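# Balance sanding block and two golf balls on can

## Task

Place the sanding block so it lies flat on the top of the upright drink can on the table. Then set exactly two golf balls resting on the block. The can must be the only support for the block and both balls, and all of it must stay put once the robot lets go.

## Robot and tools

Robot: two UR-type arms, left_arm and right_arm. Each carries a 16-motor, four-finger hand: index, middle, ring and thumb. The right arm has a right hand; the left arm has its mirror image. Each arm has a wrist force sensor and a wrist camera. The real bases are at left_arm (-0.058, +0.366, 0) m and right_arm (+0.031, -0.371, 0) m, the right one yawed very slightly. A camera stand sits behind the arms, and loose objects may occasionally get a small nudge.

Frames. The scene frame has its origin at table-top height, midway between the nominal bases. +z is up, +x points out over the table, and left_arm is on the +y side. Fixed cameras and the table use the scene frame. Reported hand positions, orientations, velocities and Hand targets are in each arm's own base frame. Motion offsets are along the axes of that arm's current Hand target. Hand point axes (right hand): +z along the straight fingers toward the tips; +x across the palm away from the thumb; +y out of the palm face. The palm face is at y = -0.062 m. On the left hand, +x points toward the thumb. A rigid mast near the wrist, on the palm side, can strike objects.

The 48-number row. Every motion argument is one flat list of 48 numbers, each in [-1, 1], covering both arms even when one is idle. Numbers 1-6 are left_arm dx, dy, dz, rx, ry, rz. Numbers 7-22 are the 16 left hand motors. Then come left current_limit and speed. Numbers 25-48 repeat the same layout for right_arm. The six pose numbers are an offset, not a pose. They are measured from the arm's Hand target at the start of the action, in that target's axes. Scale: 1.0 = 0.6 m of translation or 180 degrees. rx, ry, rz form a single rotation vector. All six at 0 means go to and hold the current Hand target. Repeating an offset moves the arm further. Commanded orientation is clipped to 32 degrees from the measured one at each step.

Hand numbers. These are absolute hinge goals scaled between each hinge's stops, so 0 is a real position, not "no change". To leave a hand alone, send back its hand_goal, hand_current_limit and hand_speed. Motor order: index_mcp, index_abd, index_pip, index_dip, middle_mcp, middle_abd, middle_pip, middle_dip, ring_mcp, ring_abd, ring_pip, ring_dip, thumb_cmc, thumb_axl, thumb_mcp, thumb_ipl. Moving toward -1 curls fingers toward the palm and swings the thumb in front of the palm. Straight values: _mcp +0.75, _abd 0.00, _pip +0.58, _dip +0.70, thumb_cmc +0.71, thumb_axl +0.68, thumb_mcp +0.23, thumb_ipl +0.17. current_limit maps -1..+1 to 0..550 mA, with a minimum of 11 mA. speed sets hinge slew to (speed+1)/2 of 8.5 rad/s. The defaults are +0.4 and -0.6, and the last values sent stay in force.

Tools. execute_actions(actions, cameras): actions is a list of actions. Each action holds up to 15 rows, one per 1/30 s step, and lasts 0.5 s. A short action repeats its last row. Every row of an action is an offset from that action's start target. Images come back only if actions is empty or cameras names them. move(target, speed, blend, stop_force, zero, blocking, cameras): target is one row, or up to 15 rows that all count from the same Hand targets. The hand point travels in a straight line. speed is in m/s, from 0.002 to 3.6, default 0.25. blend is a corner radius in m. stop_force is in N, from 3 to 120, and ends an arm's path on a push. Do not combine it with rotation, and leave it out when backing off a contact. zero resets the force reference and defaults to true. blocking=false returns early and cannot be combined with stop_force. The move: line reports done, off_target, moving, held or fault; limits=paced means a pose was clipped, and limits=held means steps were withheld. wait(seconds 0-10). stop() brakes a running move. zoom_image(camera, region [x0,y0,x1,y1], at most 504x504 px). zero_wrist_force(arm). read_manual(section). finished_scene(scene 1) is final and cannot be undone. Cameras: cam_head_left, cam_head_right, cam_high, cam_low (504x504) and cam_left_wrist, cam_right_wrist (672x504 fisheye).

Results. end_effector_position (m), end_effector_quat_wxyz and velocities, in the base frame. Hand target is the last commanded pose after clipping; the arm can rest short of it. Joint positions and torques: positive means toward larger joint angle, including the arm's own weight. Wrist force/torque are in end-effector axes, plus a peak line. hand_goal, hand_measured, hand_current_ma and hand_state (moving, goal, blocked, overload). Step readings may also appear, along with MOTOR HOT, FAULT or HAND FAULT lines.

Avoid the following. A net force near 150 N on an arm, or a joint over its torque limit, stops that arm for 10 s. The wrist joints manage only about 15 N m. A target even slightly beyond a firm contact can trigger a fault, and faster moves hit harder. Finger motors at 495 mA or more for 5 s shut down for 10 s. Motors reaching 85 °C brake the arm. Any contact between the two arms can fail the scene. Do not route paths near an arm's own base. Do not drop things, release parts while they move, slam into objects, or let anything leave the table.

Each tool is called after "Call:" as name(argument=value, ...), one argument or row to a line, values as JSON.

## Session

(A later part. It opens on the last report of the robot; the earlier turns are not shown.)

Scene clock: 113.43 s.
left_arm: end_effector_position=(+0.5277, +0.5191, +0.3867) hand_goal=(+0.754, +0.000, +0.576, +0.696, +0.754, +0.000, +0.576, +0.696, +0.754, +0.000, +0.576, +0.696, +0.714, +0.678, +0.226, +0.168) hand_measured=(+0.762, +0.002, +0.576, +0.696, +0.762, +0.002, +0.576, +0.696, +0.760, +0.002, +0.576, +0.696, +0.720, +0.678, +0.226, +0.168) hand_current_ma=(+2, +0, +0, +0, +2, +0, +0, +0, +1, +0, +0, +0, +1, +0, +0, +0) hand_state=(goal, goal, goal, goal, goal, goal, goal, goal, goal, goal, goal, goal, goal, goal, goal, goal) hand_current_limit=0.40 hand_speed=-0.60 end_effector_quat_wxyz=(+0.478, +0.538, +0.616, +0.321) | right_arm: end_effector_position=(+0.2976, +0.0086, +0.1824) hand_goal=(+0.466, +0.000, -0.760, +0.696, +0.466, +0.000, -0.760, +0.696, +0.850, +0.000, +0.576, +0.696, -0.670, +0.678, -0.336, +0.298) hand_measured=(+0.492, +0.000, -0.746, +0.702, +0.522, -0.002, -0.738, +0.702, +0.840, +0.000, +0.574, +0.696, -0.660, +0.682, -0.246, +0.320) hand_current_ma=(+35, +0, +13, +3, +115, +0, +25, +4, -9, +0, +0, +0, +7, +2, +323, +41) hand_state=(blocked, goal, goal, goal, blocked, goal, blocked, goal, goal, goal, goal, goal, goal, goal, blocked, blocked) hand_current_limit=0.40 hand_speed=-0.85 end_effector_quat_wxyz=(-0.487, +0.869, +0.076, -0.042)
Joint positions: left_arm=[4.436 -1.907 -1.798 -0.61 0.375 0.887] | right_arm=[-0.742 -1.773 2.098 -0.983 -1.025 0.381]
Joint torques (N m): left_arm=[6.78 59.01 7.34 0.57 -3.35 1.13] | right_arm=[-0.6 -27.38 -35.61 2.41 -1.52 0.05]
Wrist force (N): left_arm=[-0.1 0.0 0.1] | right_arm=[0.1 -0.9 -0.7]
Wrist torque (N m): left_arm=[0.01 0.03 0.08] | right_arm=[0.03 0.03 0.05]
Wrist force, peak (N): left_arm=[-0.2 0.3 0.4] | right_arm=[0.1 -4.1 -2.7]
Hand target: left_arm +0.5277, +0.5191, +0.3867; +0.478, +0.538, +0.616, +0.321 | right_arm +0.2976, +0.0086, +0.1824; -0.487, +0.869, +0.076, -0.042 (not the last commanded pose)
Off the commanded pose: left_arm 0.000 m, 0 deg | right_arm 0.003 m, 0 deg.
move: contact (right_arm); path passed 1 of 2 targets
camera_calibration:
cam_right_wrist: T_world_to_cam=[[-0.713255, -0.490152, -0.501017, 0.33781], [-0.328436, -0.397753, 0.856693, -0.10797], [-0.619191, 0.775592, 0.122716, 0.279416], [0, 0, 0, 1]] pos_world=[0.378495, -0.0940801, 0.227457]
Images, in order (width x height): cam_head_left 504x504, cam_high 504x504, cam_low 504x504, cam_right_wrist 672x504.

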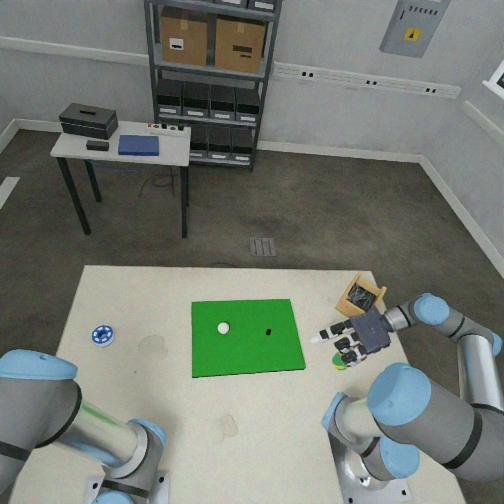

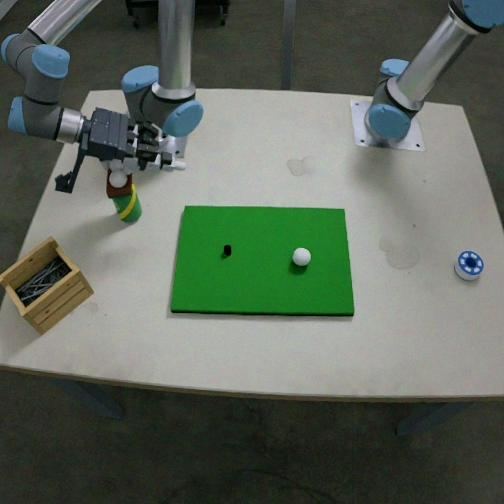

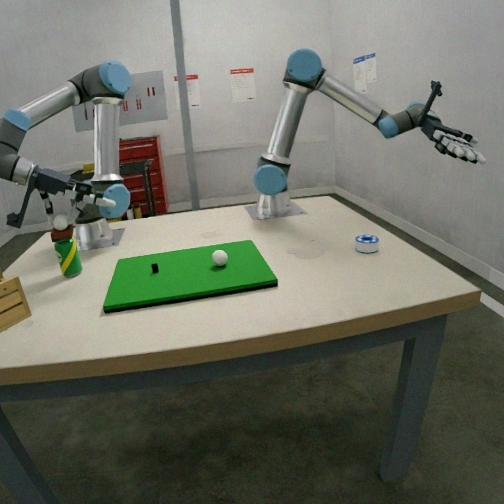

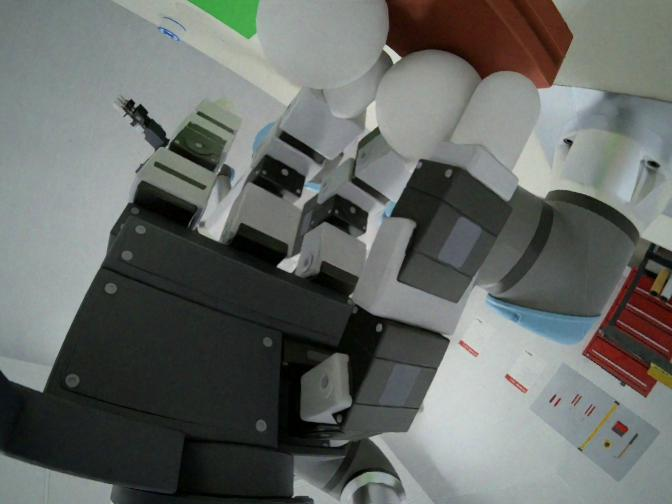

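Call:
move(
  target=[
    [0,0,0,0,0,0,0.754,0,0.576,0.696,0.754,0,0.576,0.696,0.754,0,0.576,0.696,0.714,0.678,0.226,0.168,0.4,-0.6, 0,0,0,0,0,0,0.49,0,-0.745,0.70,0.516,0,-0.74,0.70,0.85,0,0.576,0.696,-0.67,0.678,-0.254,0.315,0.4,-0.95],
    [0,0,0,0,0,0,0.754,0,0.576,0.696,0.754,0,0.576,0.696,0.754,0,0.576,0.696,0.714,0.678,0.226,0.168,0.4,-0.6, 0,0,0,0,0,0,0.57,0,-0.745,0.70,0.596,0,-0.74,0.70,0.85,0,0.576,0.696,-0.67,0.678,-0.18,0.315,0.4,-0.95],
    [0,0,0,0,0,0,0.754,0,0.576,0.696,0.754,0,0.576,0.696,0.754,0,0.576,0.696,0.714,0.678,0.226,0.168,0.4,-0.6, 0,0,0,0,0,0,0.80,0,-0.745,0.70,0.80,0,-0.745,0.70,0.85,0,0.576,0.696,-0.67,0.678,-0.0,0.315,0.4,-0.85],
  ],
  speed=0.02,
  cameras=["cam_high","cam_low","cam_right_wrist"],
)

Call:
zoom_image(
  camera="cam_high",
  region=[80, 140, 160, 220],
)

Scene clock: 115.90 s.
left_arm: end_effector_position=(+0.5277, +0.5191, +0.3867) hand_goal=(+0.754, +0.000, +0.576, +0.696, +0.754, +0.000, +0.576, +0.696, +0.754, +0.000, +0.576, +0.696, +0.714, +0.678, +0.226, +0.168) hand_measured=(+0.762, +0.002, +0.576, +0.696, +0.762, +0.002, +0.576, +0.696, +0.760, +0.002, +0.576, +0.696, +0.720, +0.678, +0.226, +0.168) hand_current_ma=(+2, +0, +0, +0, +2, +0, +0, +0, +1, +0, +0, +0, +1, +0, +0, +0) hand_state=(goal, goal, goal, goal, goal, goal, goal, goal, goal, goal, goal, goal, goal, goal, goal, goal) hand_current_limit=0.40 hand_speed=-0.60 end_effector_quat_wxyz=(+0.478, +0.538, +0.616, +0.321) | right_arm: end_effector_position=(+0.2976, +0.0086, +0.1824) hand_goal=(+0.800, +0.000, -0.744, +0.700, +0.800, +0.000, -0.744, +0.700, +0.850, +0.000, +0.576, +0.696, -0.670, +0.678, +0.000, +0.316) hand_measured=(+0.786, +0.000, -0.742, +0.702, +0.784, -0.002, -0.738, +0.702, +0.840, +0.000, +0.574, +0.696, -0.668, +0.680, -0.004, +0.318) hand_current_ma=(-13, +0, +1, +0, -18, +0, +3, +1, -9, +0, +0, +0, +1, +1, -3, +1) hand_state=(goal, goal, goal, goal, goal, goal, goal, goal, goal, goal, goal, goal, goal, goal, goal, goal) hand_current_limit=0.40 hand_speed=-0.85 end_effector_quat_wxyz=(-0.487, +0.869, +0.076, -0.042)
Joint positions: left_arm=[4.436 -1.907 -1.798 -0.61 0.375 0.887] | right_arm=[-0.742 -1.773 2.098 -0.983 -1.025 0.381]
Joint torques (N m): left_arm=[6.25 59.16 7 0.67 -3.34 1.06] | right_arm=[-0.2 -24.64 -33.02 2.06 -1.59 0.09]
Wrist force (N): left_arm=[0.0 0.2 0.0] | right_arm=[-0.3 -0.1 0.1]
Wrist torque (N m): left_arm=[0.03 0.01 0.09] | right_arm=[0.04 0.04 0.06]
Wrist force, peak (N): left_arm=[-0.1 0.4 0.2] | right_arm=[0.1 -2.5 -2.2]
Hand target: left_arm +0.5277, +0.5191, +0.3867; +0.478, +0.538, +0.616, +0.321 | right_arm +0.2976, +0.0086, +0.1824; -0.487, +0.869, +0.076, -0.042
Off the commanded pose: left_arm 0.000 m, 0 deg | right_arm 0.000 m, 0 deg.
move: done
camera_calibration:
cam_right_wrist: T_world_to_cam=[[-0.713255, -0.490152, -0.501017, 0.33781], [-0.328436, -0.397753, 0.856693, -0.10797], [-0.619191, 0.775592, 0.122716, 0.279416], [0, 0, 0, 1]] pos_world=[0.378495, -0.0940801, 0.227457]
Images, in order (width x height): cam_high 504x504, cam_low 504x504, cam_right_wrist 672x504.

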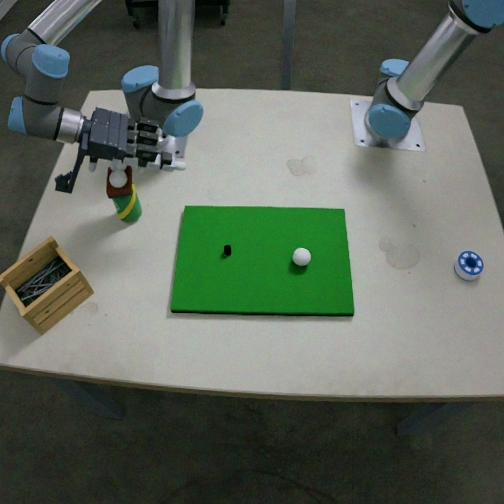

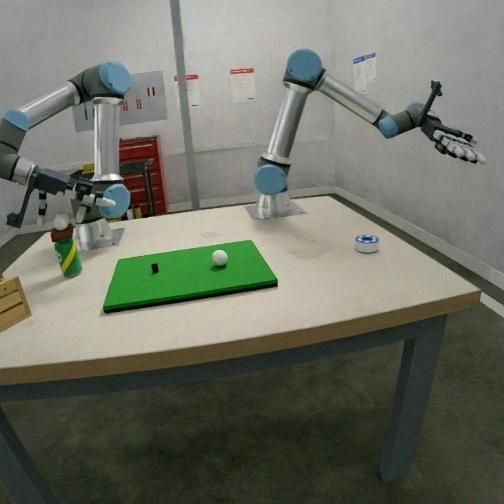

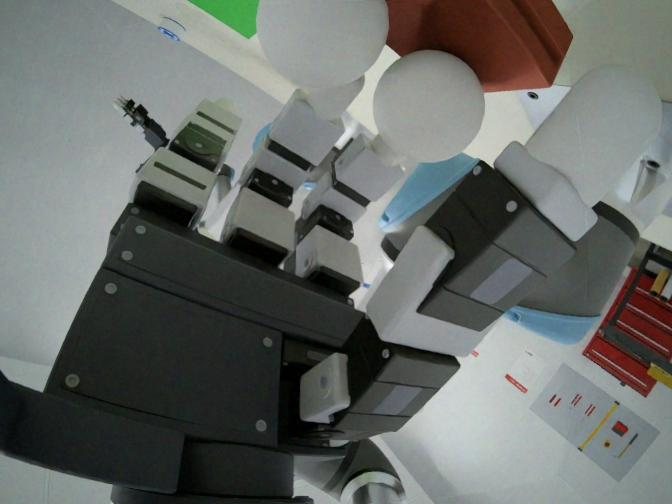

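Scaled by 6.300 from the camera's 504x504 image, which has a finer 720x720 frame.

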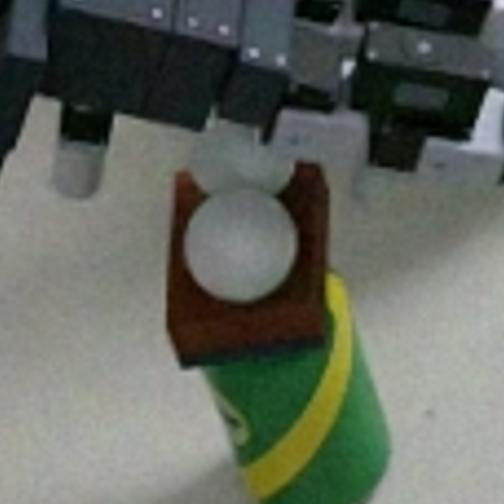

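Call:
move(
  target=[0,0,0,0,0,0,0.754,0,0.576,0.696,0.754,0,0.576,0.696,0.754,0,0.576,0.696,0.714,0.678,0.226,0.168,0.4,-0.6, 0,-0.1706,-0.1045,0,0,0,0.80,0,-0.745,0.70,0.80,0,-0.745,0.70,0.85,0,0.576,0.696,-0.67,0.678,0.0,0.3,0.4,-0.85],
  speed=0.12,
  cameras=["cam_head_left","cam_high","cam_low"],
)

Call:
zoom_image(
  camera="cam_high",
  region=[80, 140, 160, 220],
)

Call:
zoom_image(
  camera="cam_low",
  region=[30, 190, 110, 270],
)

Scene clock: 117.63 s.
left_arm: end_effector_position=(+0.5277, +0.5191, +0.3867) hand_goal=(+0.754, +0.000, +0.576, +0.696, +0.754, +0.000, +0.576, +0.696, +0.754, +0.000, +0.576, +0.696, +0.714, +0.678, +0.226, +0.168) hand_measured=(+0.762, +0.002, +0.576, +0.696, +0.762, +0.002, +0.576, +0.696, +0.760, +0.002, +0.576, +0.696, +0.720, +0.678, +0.226, +0.168) hand_current_ma=(+2, +0, +0, +0, +2, +0, +0, +0, +1, +0, +0, +0, +1, +0, +0, +0) hand_state=(goal, goal, goal, goal, goal, goal, goal, goal, goal, goal, goal, goal, goal, goal, goal, goal) hand_current_limit=0.40 hand_speed=-0.60 end_effector_quat_wxyz=(+0.478, +0.538, +0.616, +0.321) | right_arm: end_effector_position=(+0.2975, +0.0086, +0.3024) hand_goal=(+0.800, +0.000, -0.744, +0.700, +0.800, +0.000, -0.744, +0.700, +0.850, +0.000, +0.576, +0.696, -0.670, +0.678, +0.000, +0.300) hand_measured=(+0.788, +0.000, -0.742, +0.702, +0.784, -0.002, -0.740, +0.702, +0.840, +0.000, +0.574, +0.696, -0.668, +0.680, -0.004, +0.302) hand_current_ma=(-12, +0, +1, +0, -17, +0, +3, +1, -9, +0, +0, +0, +1, +1, -3, +1) hand_state=(goal, goal, goal, goal, goal, goal, goal, goal, goal, goal, goal, goal, goal, goal, goal, goal) hand_current_limit=0.40 hand_speed=-0.85 end_effector_quat_wxyz=(-0.487, +0.869, +0.076, -0.042)
Joint positions: left_arm=[4.436 -1.907 -1.798 -0.61 0.375 0.887] | right_arm=[-0.742 -1.823 1.824 -0.659 -1.025 0.38]
Joint torques (N m): left_arm=[6.59 58.48 7.1 0.69 -3.41 0.99] | right_arm=[-0.91 3.92 -10.72 -1.04 -1.8 -0.58]
Wrist force (N): left_arm=[-0.3 0.0 0.1] | right_arm=[0.0 0.6 -0.3]
Wrist torque (N m): left_arm=[0.00 0.06 0.07] | right_arm=[0.14 0.01 0.09]
Wrist force, peak (N): left_arm=[-0.1 0.0 0.6] | right_arm=[-0.3 1.4 0.9]
Hand target: left_arm +0.5277, +0.5191, +0.3867; +0.478, +0.538, +0.616, +0.321 | right_arm +0.2975, +0.0087, +0.3024; -0.487, +0.869, +0.076, -0.042
Off the commanded pose: left_arm 0.000 m, 0 deg | right_arm 0.000 m, 0 deg.
move: done
Images, in order (width x height): cam_head_left 504x504, cam_high 504x504, cam_low 504x504.

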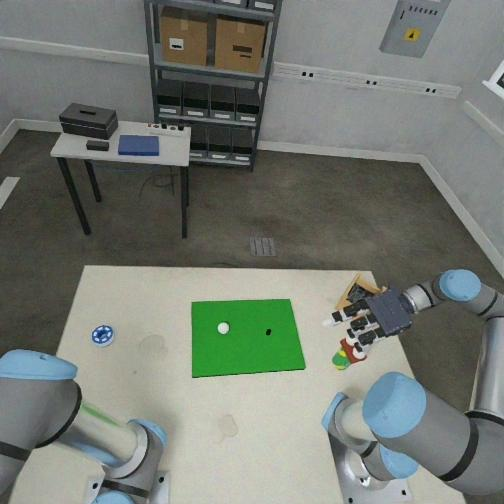

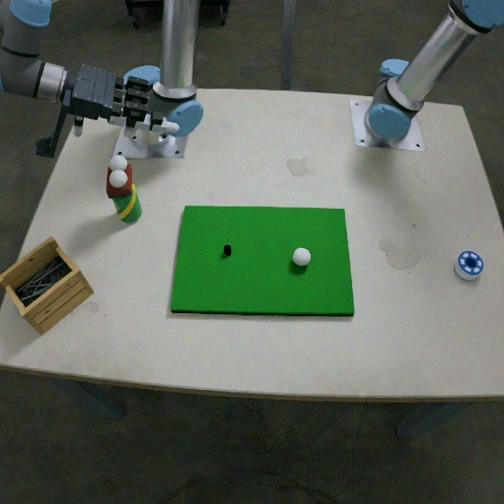

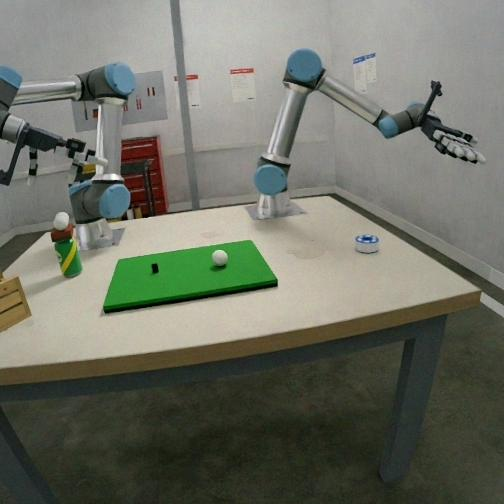

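Scaled by 6.300 from the camera's 504x504 image, which has a finer 720x720 frame.

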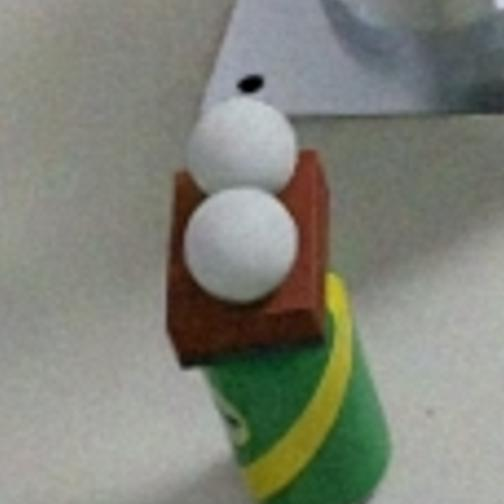

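Scaled by 6.300 from the camera's 504x504 image, which has a finer 720x720 frame.

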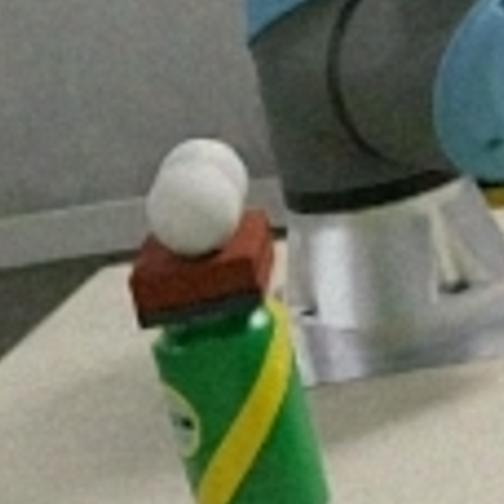

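Both golf balls are resting on the block and the block lies flat on the can.

Call:
finished_scene(
)

The scene is finished: the task was done.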